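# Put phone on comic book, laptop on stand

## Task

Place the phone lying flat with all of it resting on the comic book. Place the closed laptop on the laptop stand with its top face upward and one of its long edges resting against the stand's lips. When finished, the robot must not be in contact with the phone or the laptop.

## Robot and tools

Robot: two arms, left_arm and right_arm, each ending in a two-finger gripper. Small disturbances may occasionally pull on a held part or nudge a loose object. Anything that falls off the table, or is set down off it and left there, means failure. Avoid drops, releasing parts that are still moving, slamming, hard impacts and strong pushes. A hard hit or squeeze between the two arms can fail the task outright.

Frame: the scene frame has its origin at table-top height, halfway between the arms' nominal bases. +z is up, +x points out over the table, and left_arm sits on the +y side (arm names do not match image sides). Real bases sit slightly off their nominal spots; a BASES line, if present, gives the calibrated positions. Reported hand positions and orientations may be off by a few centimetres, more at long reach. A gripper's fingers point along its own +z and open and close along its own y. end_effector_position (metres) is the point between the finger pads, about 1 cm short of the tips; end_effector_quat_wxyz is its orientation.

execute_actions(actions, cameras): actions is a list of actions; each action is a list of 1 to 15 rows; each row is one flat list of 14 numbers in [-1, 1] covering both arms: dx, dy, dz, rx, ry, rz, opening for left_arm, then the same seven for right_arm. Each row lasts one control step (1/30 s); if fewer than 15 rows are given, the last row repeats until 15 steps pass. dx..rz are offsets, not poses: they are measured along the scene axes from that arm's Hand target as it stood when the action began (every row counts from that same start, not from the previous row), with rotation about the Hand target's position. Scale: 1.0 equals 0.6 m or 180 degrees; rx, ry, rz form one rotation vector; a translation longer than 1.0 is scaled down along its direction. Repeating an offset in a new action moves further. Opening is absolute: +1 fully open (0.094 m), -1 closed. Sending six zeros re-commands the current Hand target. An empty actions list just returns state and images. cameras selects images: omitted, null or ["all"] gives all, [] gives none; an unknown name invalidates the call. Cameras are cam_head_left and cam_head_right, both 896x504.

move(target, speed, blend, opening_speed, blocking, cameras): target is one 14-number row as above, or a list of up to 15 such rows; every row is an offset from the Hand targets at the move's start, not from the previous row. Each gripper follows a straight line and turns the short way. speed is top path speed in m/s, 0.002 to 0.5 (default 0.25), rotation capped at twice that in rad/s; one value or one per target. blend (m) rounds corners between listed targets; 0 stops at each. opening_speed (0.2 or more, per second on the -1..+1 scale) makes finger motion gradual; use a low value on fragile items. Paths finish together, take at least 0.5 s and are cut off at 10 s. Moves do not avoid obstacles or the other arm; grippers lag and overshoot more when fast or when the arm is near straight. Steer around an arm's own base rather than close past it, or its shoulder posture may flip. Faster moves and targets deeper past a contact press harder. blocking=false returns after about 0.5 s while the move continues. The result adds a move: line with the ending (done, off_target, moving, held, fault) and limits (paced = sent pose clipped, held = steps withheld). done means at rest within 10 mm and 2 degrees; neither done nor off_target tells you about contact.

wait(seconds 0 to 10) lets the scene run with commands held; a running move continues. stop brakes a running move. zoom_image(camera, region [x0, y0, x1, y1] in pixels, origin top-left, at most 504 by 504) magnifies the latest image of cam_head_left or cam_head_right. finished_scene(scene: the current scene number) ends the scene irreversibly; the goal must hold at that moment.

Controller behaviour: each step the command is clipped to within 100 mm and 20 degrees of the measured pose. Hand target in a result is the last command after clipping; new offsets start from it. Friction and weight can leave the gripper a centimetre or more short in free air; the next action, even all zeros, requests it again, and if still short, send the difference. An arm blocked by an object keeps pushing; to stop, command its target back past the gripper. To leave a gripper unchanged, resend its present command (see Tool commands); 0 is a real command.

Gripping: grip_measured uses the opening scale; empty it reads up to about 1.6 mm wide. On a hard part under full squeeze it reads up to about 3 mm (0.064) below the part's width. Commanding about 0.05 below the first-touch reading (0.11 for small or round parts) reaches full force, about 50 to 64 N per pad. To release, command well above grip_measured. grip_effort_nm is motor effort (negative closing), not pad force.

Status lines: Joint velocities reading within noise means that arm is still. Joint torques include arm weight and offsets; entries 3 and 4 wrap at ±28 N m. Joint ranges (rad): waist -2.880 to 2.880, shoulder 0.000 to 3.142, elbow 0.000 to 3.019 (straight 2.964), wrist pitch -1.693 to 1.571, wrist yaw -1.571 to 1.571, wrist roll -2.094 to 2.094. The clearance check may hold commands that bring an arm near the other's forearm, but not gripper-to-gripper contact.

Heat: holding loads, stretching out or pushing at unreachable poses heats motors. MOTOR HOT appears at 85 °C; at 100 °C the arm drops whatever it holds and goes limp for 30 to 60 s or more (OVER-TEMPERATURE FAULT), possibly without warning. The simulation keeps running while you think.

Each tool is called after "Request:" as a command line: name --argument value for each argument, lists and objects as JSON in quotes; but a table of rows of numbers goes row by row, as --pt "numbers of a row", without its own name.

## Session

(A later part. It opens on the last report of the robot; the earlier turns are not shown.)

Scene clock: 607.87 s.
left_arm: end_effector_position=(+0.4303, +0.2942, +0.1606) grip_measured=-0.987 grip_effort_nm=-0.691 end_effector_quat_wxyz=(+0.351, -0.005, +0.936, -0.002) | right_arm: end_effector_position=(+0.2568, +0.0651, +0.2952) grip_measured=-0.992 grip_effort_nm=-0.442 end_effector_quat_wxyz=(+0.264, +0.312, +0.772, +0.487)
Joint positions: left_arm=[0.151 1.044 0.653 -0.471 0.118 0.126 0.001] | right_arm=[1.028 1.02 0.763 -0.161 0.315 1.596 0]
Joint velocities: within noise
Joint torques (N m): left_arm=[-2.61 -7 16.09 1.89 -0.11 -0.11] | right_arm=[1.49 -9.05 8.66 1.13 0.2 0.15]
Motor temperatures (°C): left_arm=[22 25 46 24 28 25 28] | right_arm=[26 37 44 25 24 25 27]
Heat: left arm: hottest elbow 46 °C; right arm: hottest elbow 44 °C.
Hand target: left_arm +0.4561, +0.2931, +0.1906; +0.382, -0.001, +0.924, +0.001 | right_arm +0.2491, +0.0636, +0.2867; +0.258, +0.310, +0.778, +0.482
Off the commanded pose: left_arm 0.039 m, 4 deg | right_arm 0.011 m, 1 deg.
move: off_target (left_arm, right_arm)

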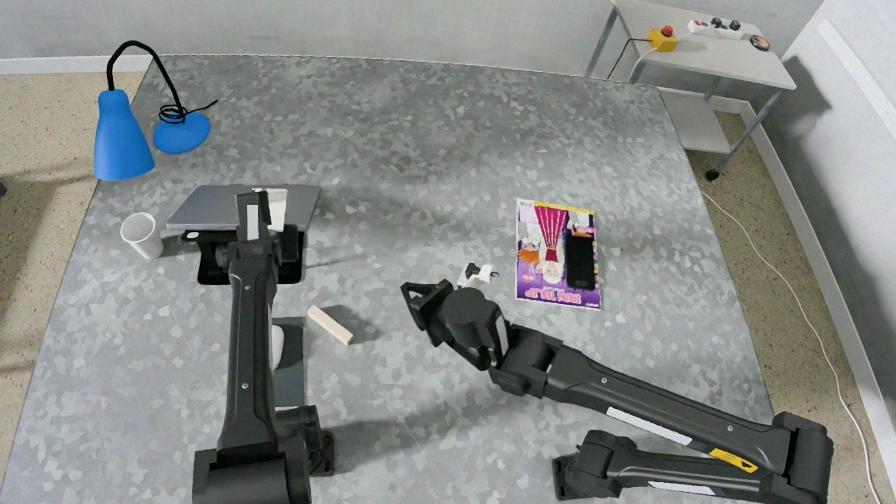

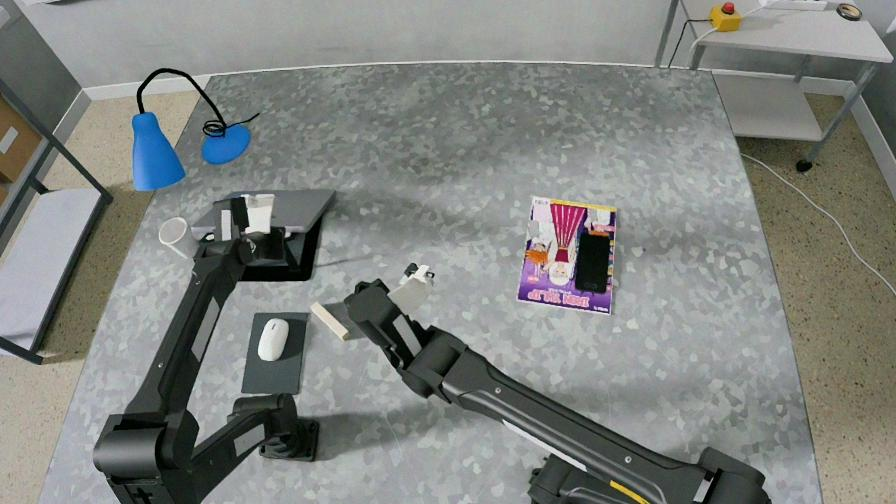

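Lower slightly (−4 mm) and advance.

Request:
move --target '[0.03,0,-0.005,0,0,0,-1,0,0,0,0,0,0,-1]' --speed 0.03 --cameras '[]'

Request:
move --target '[0.025,0,0,0,0,0,-1,0,0,0,0,0,0,-1]' --speed 0.03

Request:
zoom_image --camera "cam_head_left" --region '[140, 160, 340, 300]'

Scene clock: 611.03 s.
left_arm: end_effector_position=(+0.4437, +0.2939, +0.1541) grip_measured=-0.987 grip_effort_nm=-0.691 end_effector_quat_wxyz=(+0.348, -0.005, +0.938, -0.002) | right_arm: end_effector_position=(+0.2568, +0.0651, +0.2952) grip_measured=-0.992 grip_effort_nm=-0.442 end_effector_quat_wxyz=(+0.264, +0.312, +0.772, +0.487)
Joint positions: left_arm=[0.142 1.097 0.672 -0.442 0.112 0.119 0.001] | right_arm=[1.028 1.02 0.763 -0.161 0.315 1.596 0]
Joint velocities: within noise
Joint torques (N m): left_arm=[-3.08 -7.18 16.87 2.03 -0.12 -0.04] | right_arm=[1.55 -9.05 8.69 1.13 0.2 0.15]
Motor temperatures (°C): left_arm=[22 25 46 24 28 25 28] | right_arm=[26 37 44 25 24 25 27]
Heat: left arm: hottest elbow 46 °C; right arm: hottest elbow 44 °C.
Hand target: left_arm +0.4741, +0.2931, +0.1877; +0.383, -0.001, +0.924, +0.001 | right_arm +0.2491, +0.0636, +0.2867; +0.258, +0.310, +0.778, +0.482
Off the commanded pose: left_arm 0.045 m, 4 deg | right_arm 0.011 m, 1 deg.
move: off_target (left_arm, right_arm)
No camera images: "cameras" was empty.

Scene clock: 612.07 s.
left_arm: end_effector_position=(+0.4574, +0.2941, +0.1531) grip_measured=-0.987 grip_effort_nm=-0.696 end_effector_quat_wxyz=(+0.346, -0.005, +0.938, -0.002) | right_arm: end_effector_position=(+0.2568, +0.0651, +0.2952) grip_measured=-0.992 grip_effort_nm=-0.437 end_effector_quat_wxyz=(+0.264, +0.312, +0.772, +0.487)
Joint positions: left_arm=[0.135 1.142 0.702 -0.431 0.107 0.114 0.001] | right_arm=[1.028 1.02 0.763 -0.161 0.315 1.596 0]
Joint velocities: within noise
Joint torques (N m): left_arm=[-3.19 -8.35 16.98 2.13 -0.06 -0.08] | right_arm=[1.49 -9.05 8.69 1.13 0.2 0.15]
Motor temperatures (°C): left_arm=[22 25 46 24 28 25 28] | right_arm=[26 37 44 25 24 25 27]
Heat: left arm: hottest elbow 46 °C; right arm: hottest elbow 44 °C.
Hand target: left_arm +0.4892, +0.2930, +0.1877; +0.383, -0.001, +0.924, +0.001 | right_arm +0.2491, +0.0636, +0.2867; +0.258, +0.310, +0.778, +0.482
Off the commanded pose: left_arm 0.047 m, 5 deg | right_arm 0.011 m, 1 deg.
move: off_target (left_arm, right_arm)

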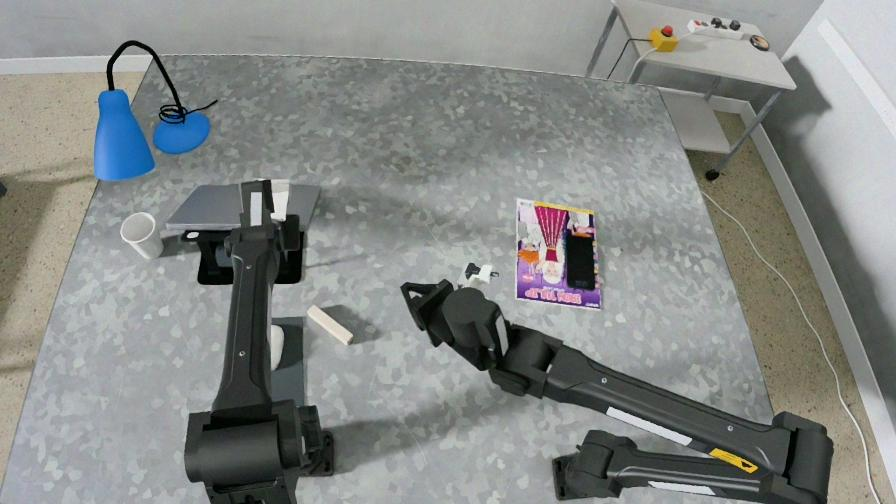

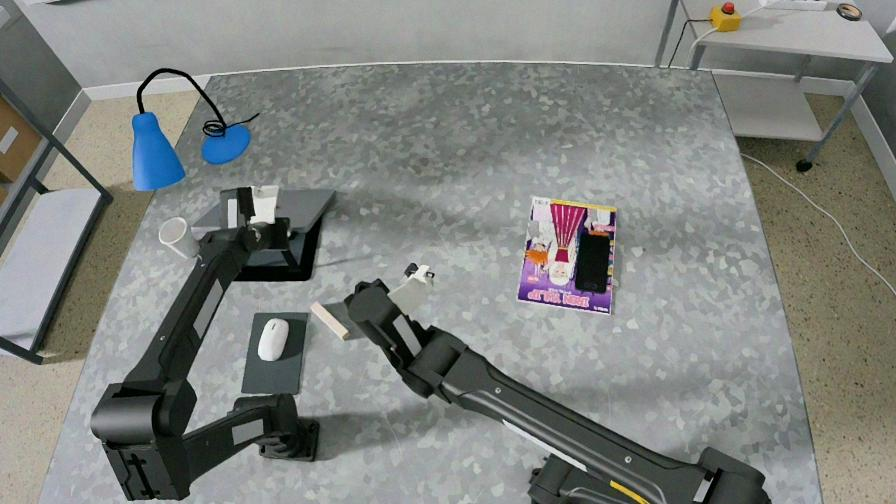

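Scaled by 2.520.

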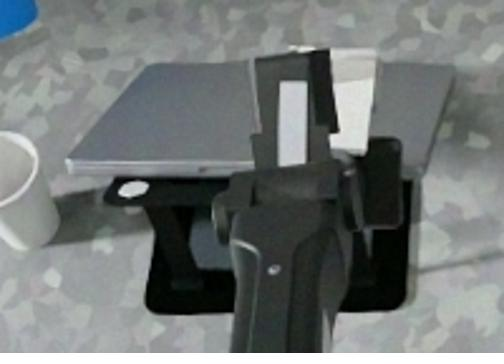

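Request:
move --target '[0.015,0,-0.003,0,0,0,-1,0,0,0,0,0,0,-1]' --speed 0.03 --cameras '[]'

Request:
move --target '[0.018,0,-0.002,0,0,0,-1,0,0,0,0,0,0,-1]' --speed 0.03

Request:
zoom_image --camera "cam_head_left" --region '[140, 160, 340, 300]'

Scene clock: 615.57 s.
left_arm: end_effector_position=(+0.4639, +0.2938, +0.1523) grip_measured=-0.987 grip_effort_nm=-0.696 end_effector_quat_wxyz=(+0.345, -0.005, +0.939, -0.002) | right_arm: end_effector_position=(+0.2568, +0.0651, +0.2952) grip_measured=-0.992 grip_effort_nm=-0.442 end_effector_quat_wxyz=(+0.264, +0.312, +0.772, +0.487)
Joint positions: left_arm=[0.131 1.163 0.716 -0.425 0.104 0.112 0.001] | right_arm=[1.028 1.02 0.763 -0.161 0.315 1.596 0]
Joint velocities: within noise
Joint torques (N m): left_arm=[-2.2 -8.12 17.14 2.28 -0.07 -0.12] | right_arm=[1.49 -9 8.64 1.1 0.2 0.15]
Motor temperatures (°C): left_arm=[22 25 47 24 28 25 28] | right_arm=[26 37 44 25 24 25 27]
Heat: left arm: hottest elbow 47 °C; right arm: hottest elbow 44 °C.
Hand target: left_arm +0.4982, +0.2930, +0.1859; +0.383, -0.001, +0.924, +0.001 | right_arm +0.2492, +0.0636, +0.2867; +0.258, +0.310, +0.778, +0.482
Off the commanded pose: left_arm 0.048 m, 5 deg | right_arm 0.011 m, 1 deg.
move: off_target (left_arm, right_arm)
No camera images: "cameras" was empty.

Scene clock: 616.50 s.
left_arm: end_effector_position=(+0.4735, +0.2939, +0.1501) grip_measured=-0.987 grip_effort_nm=-0.696 end_effector_quat_wxyz=(+0.343, -0.005, +0.939, -0.003) | right_arm: end_effector_position=(+0.2568, +0.0651, +0.2952) grip_measured=-0.992 grip_effort_nm=-0.437 end_effector_quat_wxyz=(+0.264, +0.312, +0.772, +0.488)
Joint positions: left_arm=[0.127 1.195 0.736 -0.416 0.102 0.108 0.001] | right_arm=[1.028 1.02 0.763 -0.161 0.315 1.596 0]
Joint velocities: within noise
Joint torques (N m): left_arm=[-2.84 -8.53 17.22 2.29 -0.1 -0.07] | right_arm=[1.49 -9.05 8.66 1.13 0.2 0.15]
Motor temperatures (°C): left_arm=[22 25 47 24 28 25 28] | right_arm=[26 37 44 25 24 25 27]
Heat: left arm: hottest elbow 47 °C; right arm: hottest elbow 44 °C.
Hand target: left_arm +0.5089, +0.2932, +0.1845; +0.382, -0.001, +0.924, +0.001 | right_arm +0.2492, +0.0636, +0.2867; +0.258, +0.311, +0.778, +0.482
Off the commanded pose: left_arm 0.050 m, 5 deg | right_arm 0.011 m, 1 deg.
move: off_target (left_arm, right_arm)

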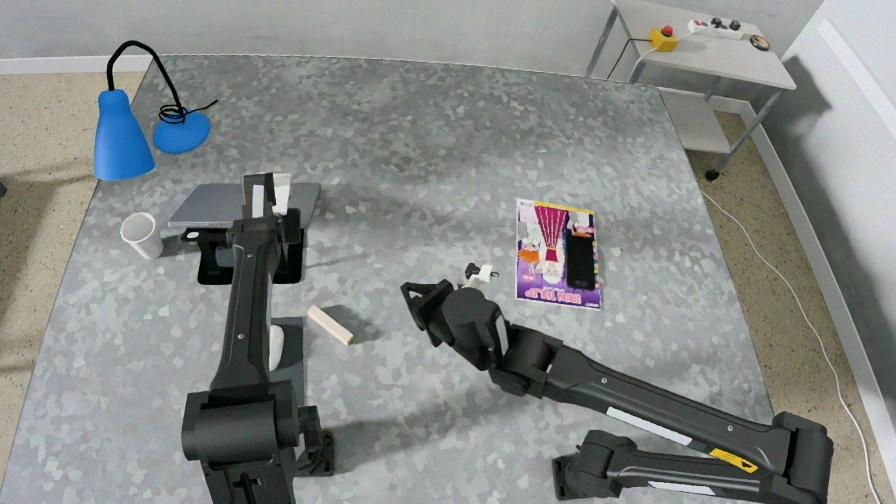

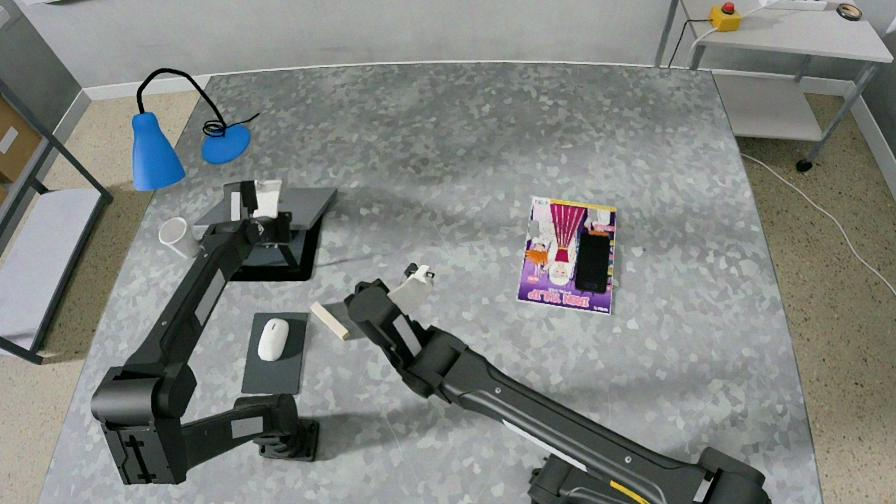

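Scaled by 2.520.

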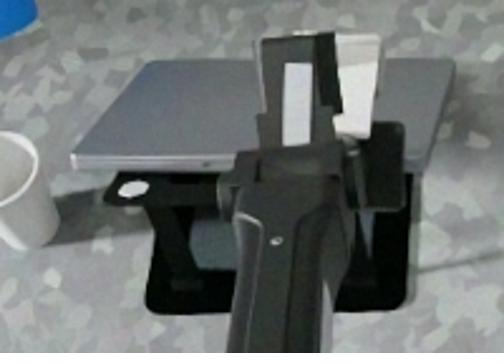

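Request:
move --pt "-0.05 0 0.05 0 0 0 -1 0 0 0 0 0 0 -1" --pt "-0.33 0.1 0.12 0 0 0 -1 0 0 0 0 0 0 -1" --speed 0.15 --cameras '["cam_head_left","cam_head_right"]'

Request:
zoom_image --camera "cam_head_left" --region '[160, 170, 330, 250]'

Request:
zoom_image --camera "cam_head_right" --region '[190, 170, 360, 250]'

Request:
zoom_image --camera "cam_head_right" --region '[280, 170, 360, 230]'

Scene clock: 622.30 s.
left_arm: end_effector_position=(+0.3143, +0.3507, +0.2573) grip_measured=-0.987 grip_effort_nm=-0.696 end_effector_quat_wxyz=(+0.384, +0.001, +0.923, -0.002) | right_arm: end_effector_position=(+0.2568, +0.0651, +0.2952) grip_measured=-0.992 grip_effort_nm=-0.442 end_effector_quat_wxyz=(+0.264, +0.312, +0.772, +0.488)
Joint positions: left_arm=[0.565 0.666 0.712 -0.924 0.411 0.446 0.001] | right_arm=[1.028 1.02 0.763 -0.161 0.315 1.596 0]
Joint velocities: within noise
Joint torques (N m): left_arm=[-0.62 -3.19 11.18 1.16 0.25 0.1] | right_arm=[1.38 -9 8.69 1.14 0.2 0.15]
Motor temperatures (°C): left_arm=[22 25 47 24 28 25 28] | right_arm=[26 37 44 25 24 25 27]
Heat: left arm: hottest elbow 47 °C; right arm: hottest elbow 44 °C.
Hand target: left_arm +0.3110, +0.3531, +0.2566; +0.382, -0.001, +0.924, +0.001 | right_arm +0.2492, +0.0636, +0.2867; +0.258, +0.311, +0.778, +0.482
Off the commanded pose: left_arm 0.004 m, 0 deg | right_arm 0.011 m, 1 deg.
move: off_target (right_arm)

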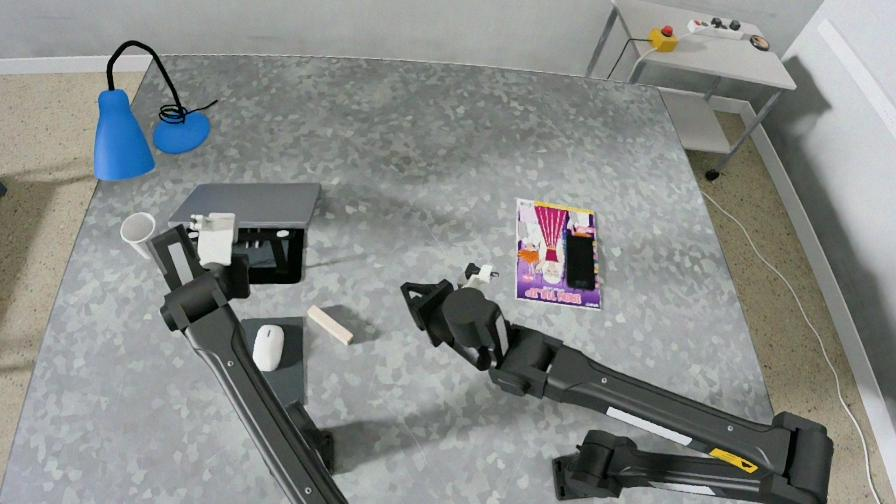

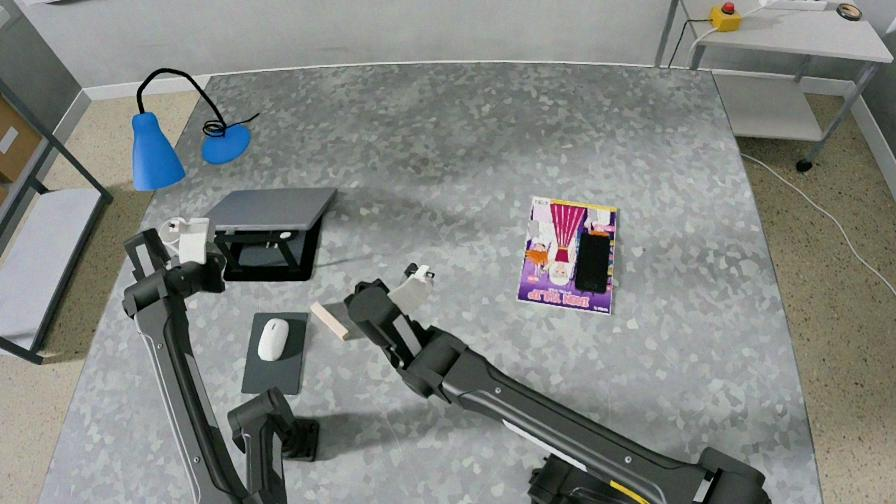

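Scaled by 2.965.

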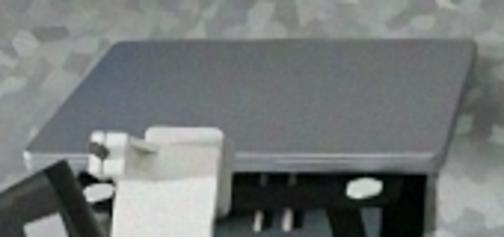

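Scaled by 2.965.

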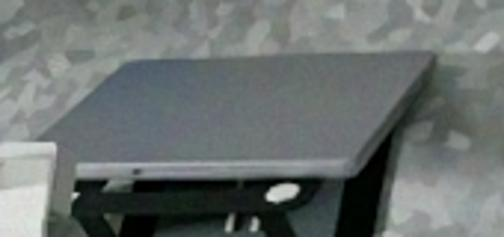

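Scaled by 6.300.

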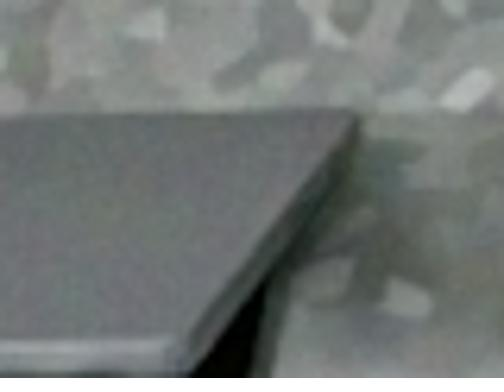

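Request:
zoom_image --camera "cam_head_left" --region '[195, 170, 265, 200]'

Request:
zoom_image --camera "cam_head_left" --region '[255, 170, 325, 200]'

Scaled by 7.200.

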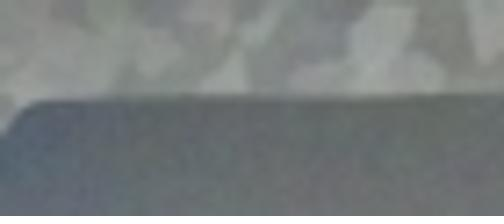

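Scaled by 7.200.

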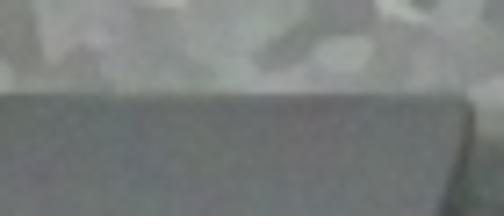

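Request:
move --pt "0.17 -0.03 -0.05 0 0 0 -1 0 0 0 0 0 0 -1" --pt "0.26 -0.038 -0.122 0 0 0 -1 0 0 0 0 0 0 -1" --speed 0.08 --cameras '[]'

Request:
move --target '[0.04,0,0,0,0,0,-1,0,0,0,0,0,0,-1]' --speed 0.03 --cameras '[]'

Request:
move --target '[0.02,0,0,0,0,0,-1,0,0,0,0,0,0,-1]' --speed 0.03

Request:
zoom_image --camera "cam_head_left" --region '[140, 160, 340, 300]'

Scene clock: 635.67 s.
left_arm: end_effector_position=(+0.4519, +0.3318, +0.1679) grip_measured=-0.987 grip_effort_nm=-0.696 end_effector_quat_wxyz=(+0.364, -0.004, +0.931, -0.002) | right_arm: end_effector_position=(+0.2568, +0.0651, +0.2952) grip_measured=-0.992 grip_effort_nm=-0.442 end_effector_quat_wxyz=(+0.264, +0.312, +0.772, +0.488)
Joint positions: left_arm=[0.257 1.119 0.712 -0.44 0.193 0.204 0.001] | right_arm=[1.028 1.02 0.763 -0.161 0.315 1.596 0]
Joint velocities: within noise
Joint torques (N m): left_arm=[-2.32 -7.82 13.24 2.1 -0.03 -0.11] | right_arm=[1.55 -9.05 8.65 1.16 0.2 0.15]
Motor temperatures (°C): left_arm=[22 25 46 24 28 25 28] | right_arm=[26 36 44 25 24 25 27]
Heat: left arm: hottest elbow 46 °C; right arm: hottest elbow 44 °C.
Hand target: left_arm +0.4670, +0.3303, +0.1834; +0.383, -0.001, +0.924, +0.001 | right_arm +0.2492, +0.0636, +0.2867; +0.258, +0.311, +0.778, +0.482
Off the commanded pose: left_arm 0.022 m, 2 deg | right_arm 0.011 m, 1 deg.
move: off_target (left_arm, right_arm)
No camera images: "cameras" was empty.

Scene clock: 637.23 s.
left_arm: end_effector_position=(+0.4594, +0.3282, +0.1497) grip_measured=-0.987 grip_effort_nm=-0.696 end_effector_quat_wxyz=(+0.347, -0.006, +0.938, -0.006) | right_arm: end_effector_position=(+0.2568, +0.0651, +0.2952) grip_measured=-0.992 grip_effort_nm=-0.437 end_effector_quat_wxyz=(+0.264, +0.312, +0.772, +0.488)
Joint positions: left_arm=[0.24 1.176 0.718 -0.424 0.181 0.19 0.001] | right_arm=[1.028 1.02 0.763 -0.161 0.315 1.596 0]
Joint velocities: within noise
Joint torques (N m): left_arm=[-2.43 -7.94 16.8 2 -0.03 -0.08] | right_arm=[1.44 -9.05 8.65 1.14 0.2 0.15]
Motor temperatures (°C): left_arm=[22 25 46 24 28 25 28] | right_arm=[26 36 44 25 24 25 27]
Heat: left arm: hottest elbow 46 °C; right arm: hottest elbow 44 °C.
Hand target: left_arm +0.4909, +0.3303, +0.1832; +0.382, -0.001, +0.924, +0.001 | right_arm +0.2492, +0.0636, +0.2867; +0.258, +0.311, +0.778, +0.482
Off the commanded pose: left_arm 0.046 m, 4 deg | right_arm 0.011 m, 1 deg.
move: off_target (left_arm, right_arm)
No camera images: "cameras" was empty.

Scene clock: 638.23 s.
left_arm: end_effector_position=(+0.4710, +0.3286, +0.1497) grip_measured=-0.987 grip_effort_nm=-0.691 end_effector_quat_wxyz=(+0.347, -0.006, +0.938, -0.006) | right_arm: end_effector_position=(+0.2568, +0.0651, +0.2952) grip_measured=-0.992 grip_effort_nm=-0.442 end_effector_quat_wxyz=(+0.264, +0.312, +0.772, +0.488)
Joint positions: left_arm=[0.232 1.209 0.743 -0.415 0.174 0.184 0.001] | right_arm=[1.028 1.02 0.763 -0.161 0.315 1.596 0]
Joint velocities: within noise
Joint torques (N m): left_arm=[-2.49 -9.05 16.72 2.02 -0.04 -0.05] | right_arm=[1.44 -9 8.66 1.13 0.2 0.15]
Motor temperatures (°C): left_arm=[22 25 46 24 28 25 28] | right_arm=[26 36 44 25 24 25 27]
Heat: left arm: hottest elbow 46 °C; right arm: hottest elbow 44 °C.
Hand target: left_arm +0.5029, +0.3304, +0.1833; +0.382, -0.001, +0.924, +0.001 | right_arm +0.2492, +0.0636, +0.2867; +0.258, +0.311, +0.778, +0.482
Off the commanded pose: left_arm 0.046 m, 4 deg | right_arm 0.011 m, 1 deg.
move: off_target (left_arm, right_arm)

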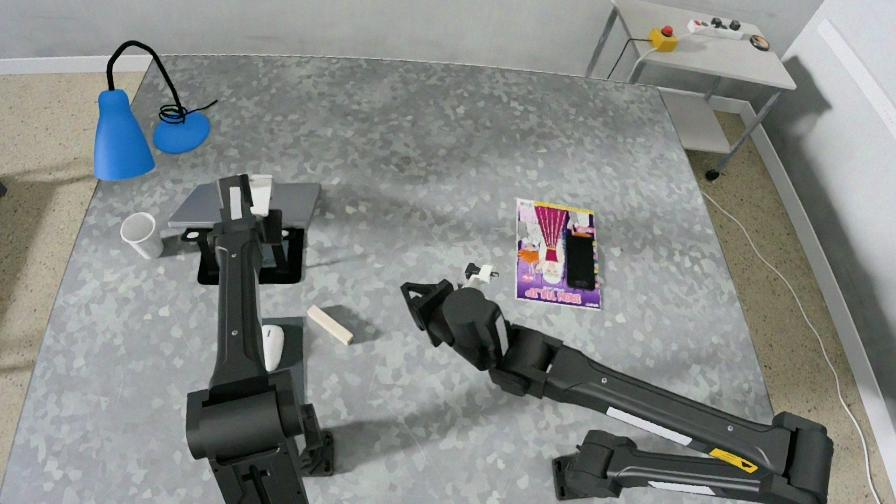

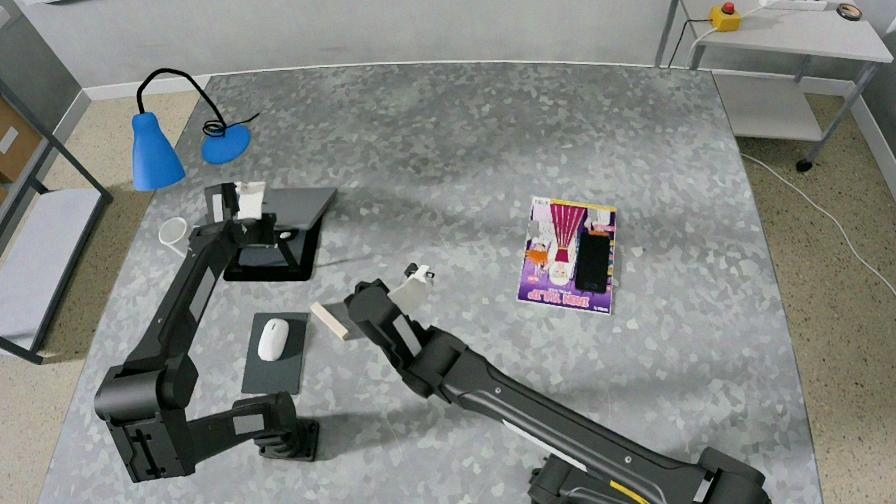

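Scaled by 2.520.

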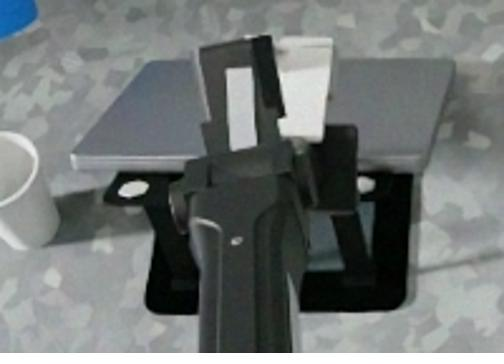

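Request:
move --target '[0.015,0,-0.003,0,0,0,-1,0,0,0,0,0,0,-1]' --speed 0.03 --cameras '[]'

Request:
move --target '[0.015,0,-0.002,0,0,0,-1,0,0,0,0,0,0,-1]' --speed 0.03

Request:
zoom_image --camera "cam_head_left" --region '[140, 160, 340, 300]'

Scene clock: 641.10 s.
left_arm: end_effector_position=(+0.4773, +0.3285, +0.1489) grip_measured=-0.987 grip_effort_nm=-0.696 end_effector_quat_wxyz=(+0.346, -0.007, +0.938, -0.006) | right_arm: end_effector_position=(+0.2568, +0.0651, +0.2952) grip_measured=-0.992 grip_effort_nm=-0.442 end_effector_quat_wxyz=(+0.264, +0.312, +0.772, +0.488)
Joint positions: left_arm=[0.226 1.228 0.757 -0.41 0.17 0.18 0.001] | right_arm=[1.028 1.02 0.763 -0.161 0.315 1.596 0]
Joint velocities: within noise
Joint torques (N m): left_arm=[-2.37 -8.59 17.4 2.28 0.02 -0.07] | right_arm=[1.44 -9 8.65 1.16 0.2 0.15]
Motor temperatures (°C): left_arm=[22 25 46 24 28 25 28] | right_arm=[26 36 44 25 24 25 27]
Heat: left arm: hottest elbow 46 °C; right arm: hottest elbow 44 °C.
Hand target: left_arm +0.5119, +0.3303, +0.1815; +0.382, -0.001, +0.924, +0.001 | right_arm +0.2492, +0.0636, +0.2867; +0.258, +0.311, +0.778, +0.482
Off the commanded pose: left_arm 0.048 m, 5 deg | right_arm 0.011 m, 1 deg.
move: off_target (left_arm, right_arm)
No camera images: "cameras" was empty.

Scene clock: 641.83 s.
left_arm: end_effector_position=(+0.4817, +0.3286, +0.1481) grip_measured=-0.987 grip_effort_nm=-0.696 end_effector_quat_wxyz=(+0.345, -0.007, +0.939, -0.006) | right_arm: end_effector_position=(+0.2568, +0.0651, +0.2952) grip_measured=-0.992 grip_effort_nm=-0.442 end_effector_quat_wxyz=(+0.264, +0.312, +0.772, +0.488)
Joint positions: left_arm=[0.223 1.242 0.767 -0.408 0.167 0.175 0.001] | right_arm=[1.028 1.02 0.763 -0.161 0.315 1.596 0]
Joint velocities: within noise
Joint torques (N m): left_arm=[-2.67 -7.59 17.77 2.28 -0.1 -0.08] | right_arm=[1.38 -9 8.66 1.16 0.2 0.14]
Motor temperatures (°C): left_arm=[22 25 46 24 28 25 28] | right_arm=[26 36 44 25 24 25 27]
Heat: left arm: hottest elbow 46 °C; right arm: hottest elbow 44 °C.
Hand target: left_arm +0.5209, +0.3303, +0.1803; +0.382, -0.001, +0.924, +0.001 | right_arm +0.2492, +0.0636, +0.2867; +0.258, +0.311, +0.778, +0.482
Off the commanded pose: left_arm 0.051 m, 5 deg | right_arm 0.011 m, 1 deg.
move: off_target (left_arm, right_arm)

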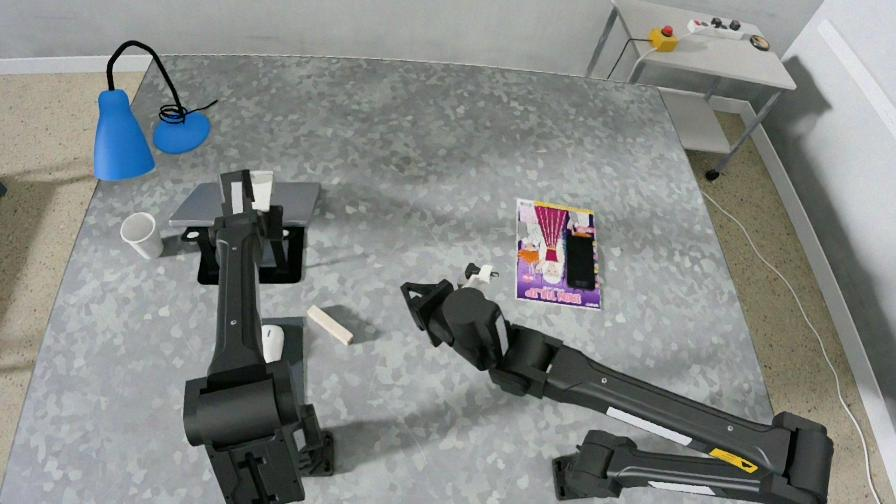

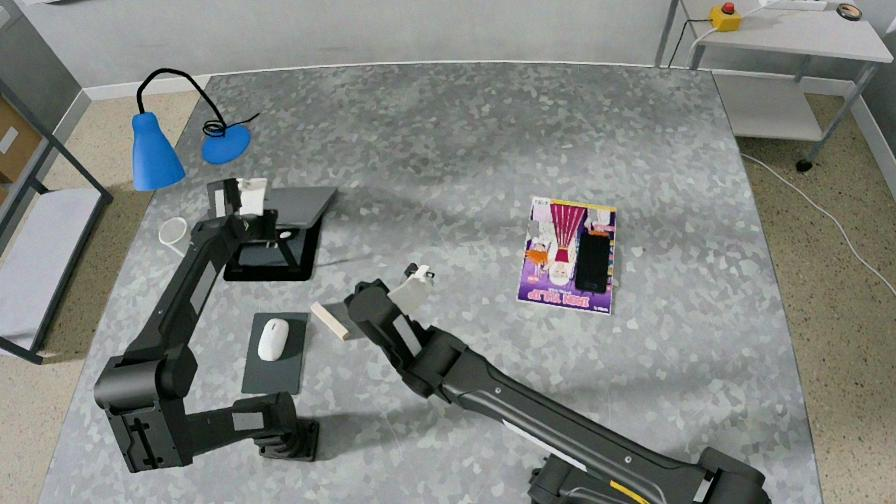

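Scaled by 2.520.

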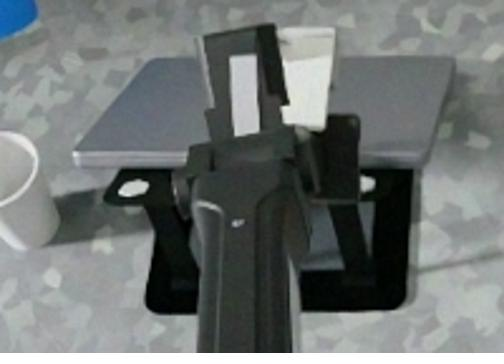

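Request:
move --target '[0.018,0,0,0,0,0,-1,0,0,0,0,0,0,-1]' --speed 0.03 --cameras '[]'

Request:
move --target '[0.015,0,0,0,0,0,-1,0,0,0,0,0,0,-1]' --speed 0.03

Request:
zoom_image --camera "cam_head_left" --region '[140, 160, 340, 300]'

Scene clock: 644.93 s.
left_arm: end_effector_position=(+0.4871, +0.3238, +0.1457) grip_measured=-0.987 grip_effort_nm=-0.696 end_effector_quat_wxyz=(+0.342, -0.004, +0.940, -0.009) | right_arm: end_effector_position=(+0.2568, +0.0651, +0.2952) grip_measured=-0.992 grip_effort_nm=-0.447 end_effector_quat_wxyz=(+0.264, +0.312, +0.772, +0.488)
Joint positions: left_arm=[0.209 1.26 0.779 -0.408 0.165 0.17 0.001] | right_arm=[1.028 1.02 0.763 -0.161 0.315 1.596 0]
Joint velocities: within noise
Joint torques (N m): left_arm=[-2.43 -8.23 18.78 2.52 -0.14 -0.1] | right_arm=[1.38 -9 8.68 1.11 0.2 0.14]
Motor temperatures (°C): left_arm=[22 25 46 24 28 24 28] | right_arm=[26 36 44 25 24 25 27]
Heat: left arm: hottest elbow 46 °C; right arm: hottest elbow 44 °C.
Hand target: left_arm +0.5318, +0.3304, +0.1804; +0.383, -0.001, +0.924, +0.001 | right_arm +0.2492, +0.0636, +0.2867; +0.258, +0.311, +0.778, +0.482
Off the commanded pose: left_arm 0.057 m, 5 deg | right_arm 0.011 m, 1 deg.
move: off_target (left_arm, right_arm)
No camera images: "cameras" was empty.

Scene clock: 645.90 s.
left_arm: end_effector_position=(+0.4954, +0.3240, +0.1458) grip_measured=-0.987 grip_effort_nm=-0.691 end_effector_quat_wxyz=(+0.341, -0.005, +0.940, -0.010) | right_arm: end_effector_position=(+0.2568, +0.0651, +0.2952) grip_measured=-0.992 grip_effort_nm=-0.437 end_effector_quat_wxyz=(+0.264, +0.312, +0.772, +0.488)
Joint positions: left_arm=[0.205 1.284 0.8 -0.408 0.165 0.166 0.001] | right_arm=[1.028 1.02 0.763 -0.161 0.315 1.596 0]
Joint velocities: within noise
Joint torques (N m): left_arm=[-1.96 -8.18 18.76 2.73 -0.26 -0.04] | right_arm=[1.49 -9.11 8.68 1.13 0.2 0.15]
Motor temperatures (°C): left_arm=[22 25 46 24 28 24 28] | right_arm=[26 36 44 25 24 25 27]
Heat: left arm: hottest elbow 46 °C; right arm: hottest elbow 44 °C.
Hand target: left_arm +0.5407, +0.3304, +0.1801; +0.382, -0.001, +0.924, +0.001 | right_arm +0.2492, +0.0636, +0.2867; +0.258, +0.311, +0.778, +0.482
Off the commanded pose: left_arm 0.057 m, 5 deg | right_arm 0.011 m, 1 deg.
move: off_target (left_arm, right_arm)

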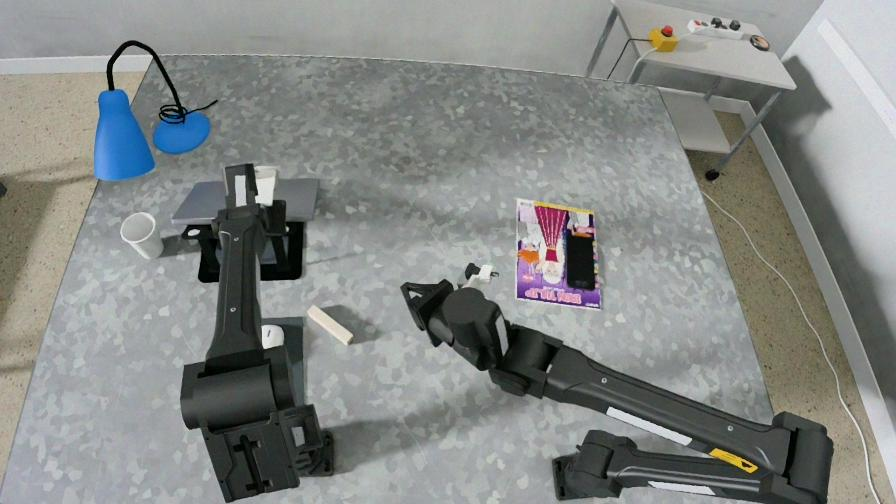

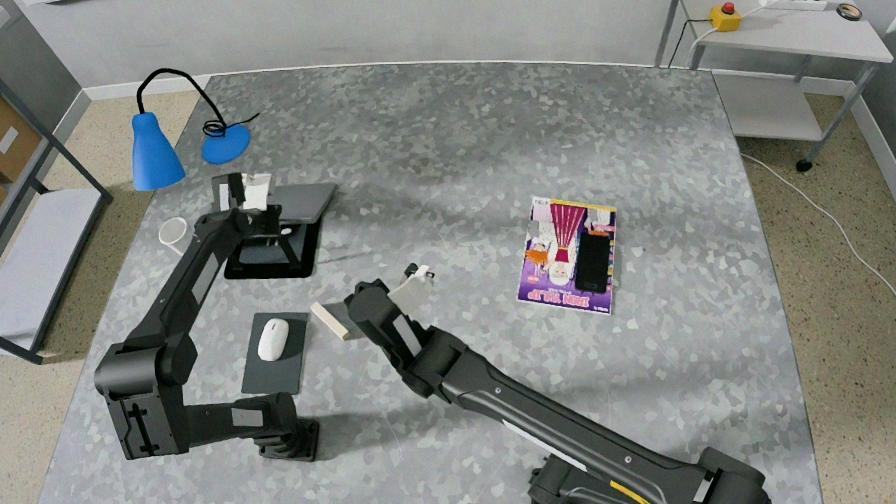

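Scaled by 2.520.

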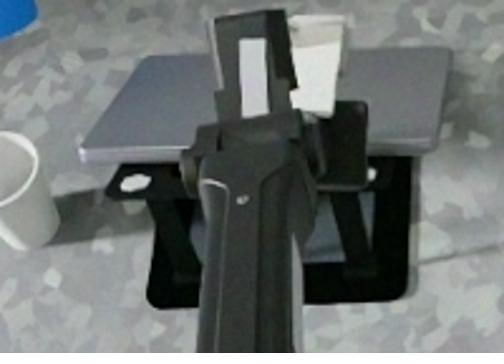

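Request:
move --pt "-0.06 0 0.03 0 0 0 -1 0 0 0 0 0 0 -1" --pt "-0.38 0.1 0.12 0 0 0 -1 0 0 0 0 0 0 -1" --speed 0.15

Request:
zoom_image --camera "cam_head_left" --region '[140, 160, 340, 300]'

Request:
zoom_image --camera "cam_head_right" --region '[160, 160, 360, 300]'

Scene clock: 651.93 s.
left_arm: end_effector_position=(+0.3160, +0.3878, +0.2506) grip_measured=-0.987 grip_effort_nm=-0.691 end_effector_quat_wxyz=(+0.382, +0.001, +0.924, -0.003) | right_arm: end_effector_position=(+0.2568, +0.0651, +0.2952) grip_measured=-0.992 grip_effort_nm=-0.442 end_effector_quat_wxyz=(+0.264, +0.312, +0.772, +0.488)
Joint positions: left_arm=[0.701 0.759 0.737 -0.913 0.494 0.565 0.001] | right_arm=[1.028 1.02 0.763 -0.161 0.315 1.596 0]
Joint velocities: within noise
Joint torques (N m): left_arm=[-0.79 -4.72 11.36 0.95 0.34 0.09] | right_arm=[1.44 -9 8.68 1.13 0.2 0.15]
Motor temperatures (°C): left_arm=[22 25 46 24 28 24 28] | right_arm=[26 36 44 25 24 25 27]
Heat: left arm: hottest elbow 46 °C; right arm: hottest elbow 44 °C.
Hand target: left_arm +0.3127, +0.3903, +0.2523; +0.382, -0.001, +0.924, +0.001 | right_arm +0.2492, +0.0636, +0.2867; +0.258, +0.311, +0.778, +0.482
Off the commanded pose: left_arm 0.004 m, 0 deg | right_arm 0.011 m, 1 deg.
move: off_target (right_arm)

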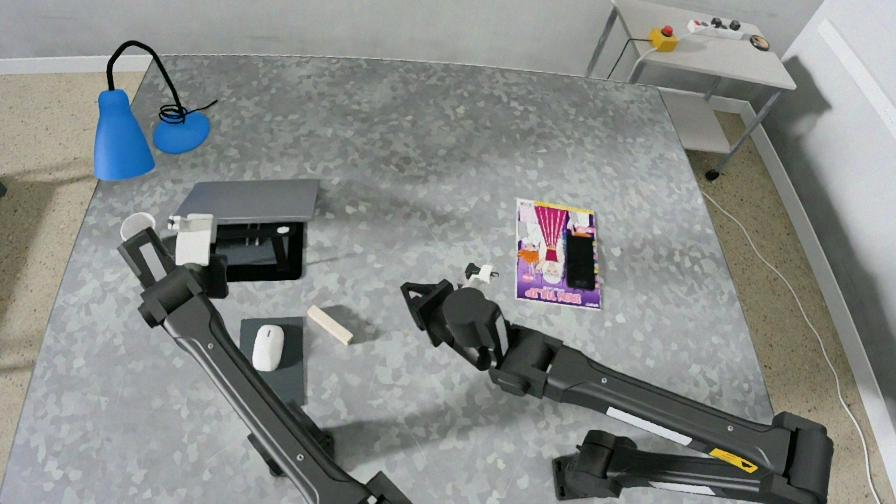

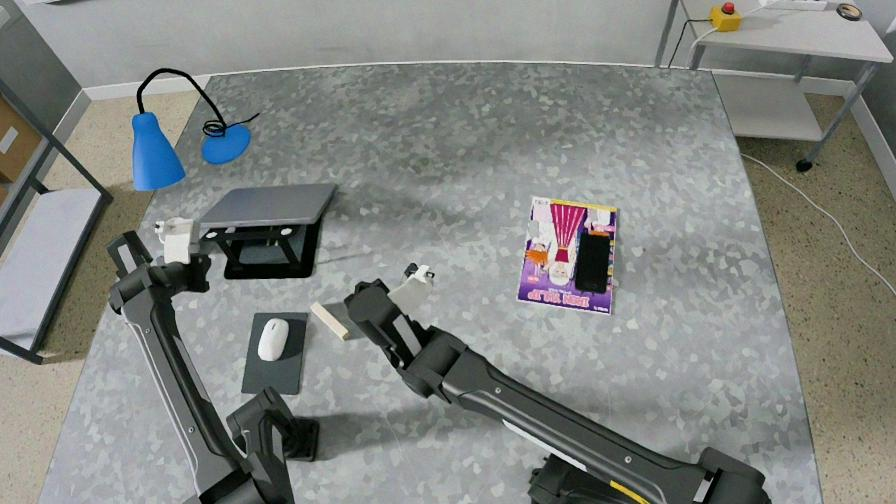

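Scaled by 2.520.

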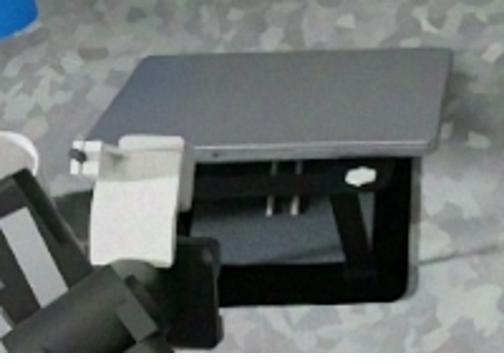

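Scaled by 2.520.

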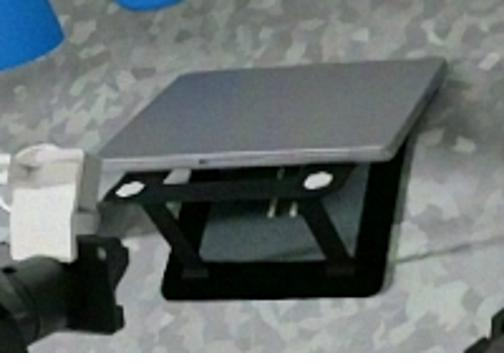

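Request:
move --target '[-0.12,0.0,0.0,0,0,0,-1,-0.05,-0.05,0,0,0,0,-1]' --speed 0.15

Request:
zoom_image --camera "cam_head_right" --region '[190, 175, 340, 285]'

Request:
zoom_image --camera "cam_head_left" --region '[155, 170, 325, 290]'

Scene clock: 656.73 s.
left_arm: end_effector_position=(+0.2437, +0.3893, +0.2541) grip_measured=-0.987 grip_effort_nm=-0.696 end_effector_quat_wxyz=(+0.384, +0.002, +0.923, +0.001) | right_arm: end_effector_position=(+0.2263, +0.0355, +0.2952) grip_measured=-0.992 grip_effort_nm=-0.442 end_effector_quat_wxyz=(+0.263, +0.312, +0.772, +0.487)
Joint positions: left_arm=[0.988 0.635 0.716 -1.165 0.647 0.856 0.001] | right_arm=[1.068 0.888 0.691 -0.227 0.351 1.614 0]
Joint velocities: within noise
Joint torques (N m): left_arm=[-0.32 -1.79 10.71 0.76 0.45 0.09] | right_arm=[1.49 -7.18 8.79 1.13 0.21 0.15]
Motor temperatures (°C): left_arm=[22 25 45 24 28 24 28] | right_arm=[26 36 44 25 24 25 27]
Heat: left arm: hottest elbow 45 °C; right arm: hottest elbow 44 °C.
Hand target: left_arm +0.2407, +0.3904, +0.2523; +0.382, -0.001, +0.924, +0.001 | right_arm +0.2192, +0.0336, +0.2869; +0.258, +0.311, +0.778, +0.482
Off the commanded pose: left_arm 0.004 m, 0 deg | right_arm 0.011 m, 1 deg.
move: off_target (right_arm)

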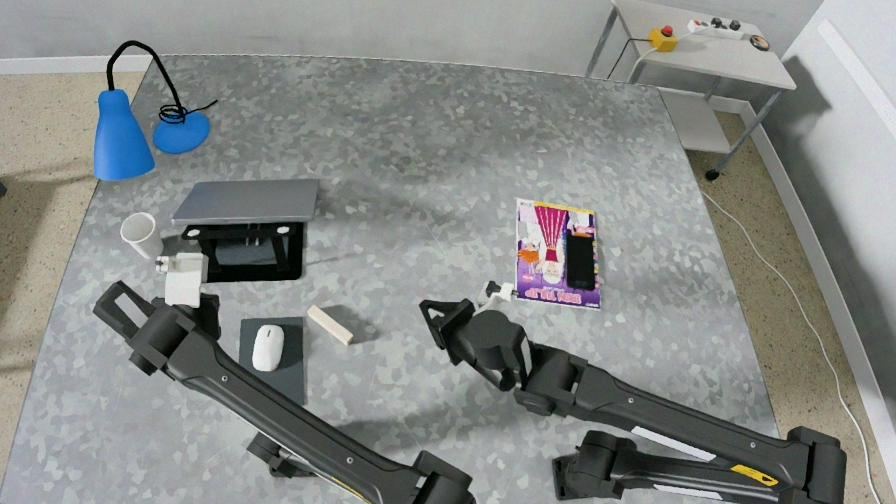

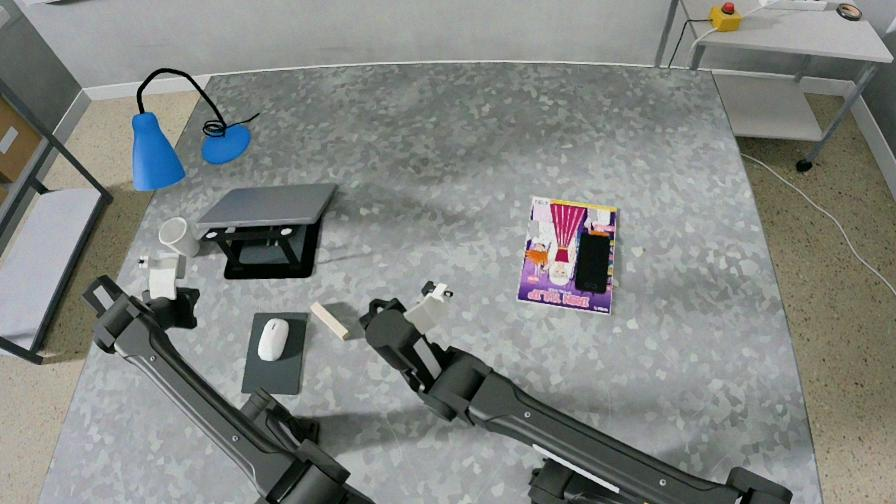

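Scaled by 3.360.

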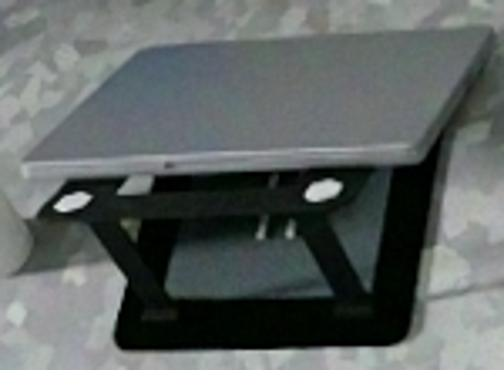

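Scaled by 2.965.

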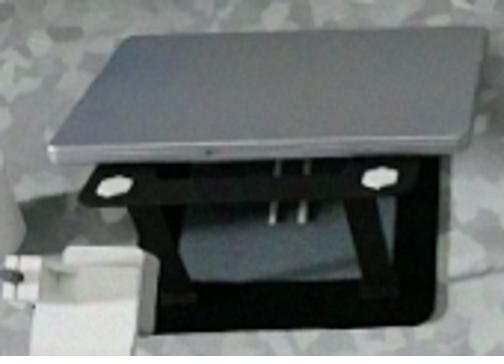

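Request:
finished_scene --scene 2

The scene is finished: the task was done.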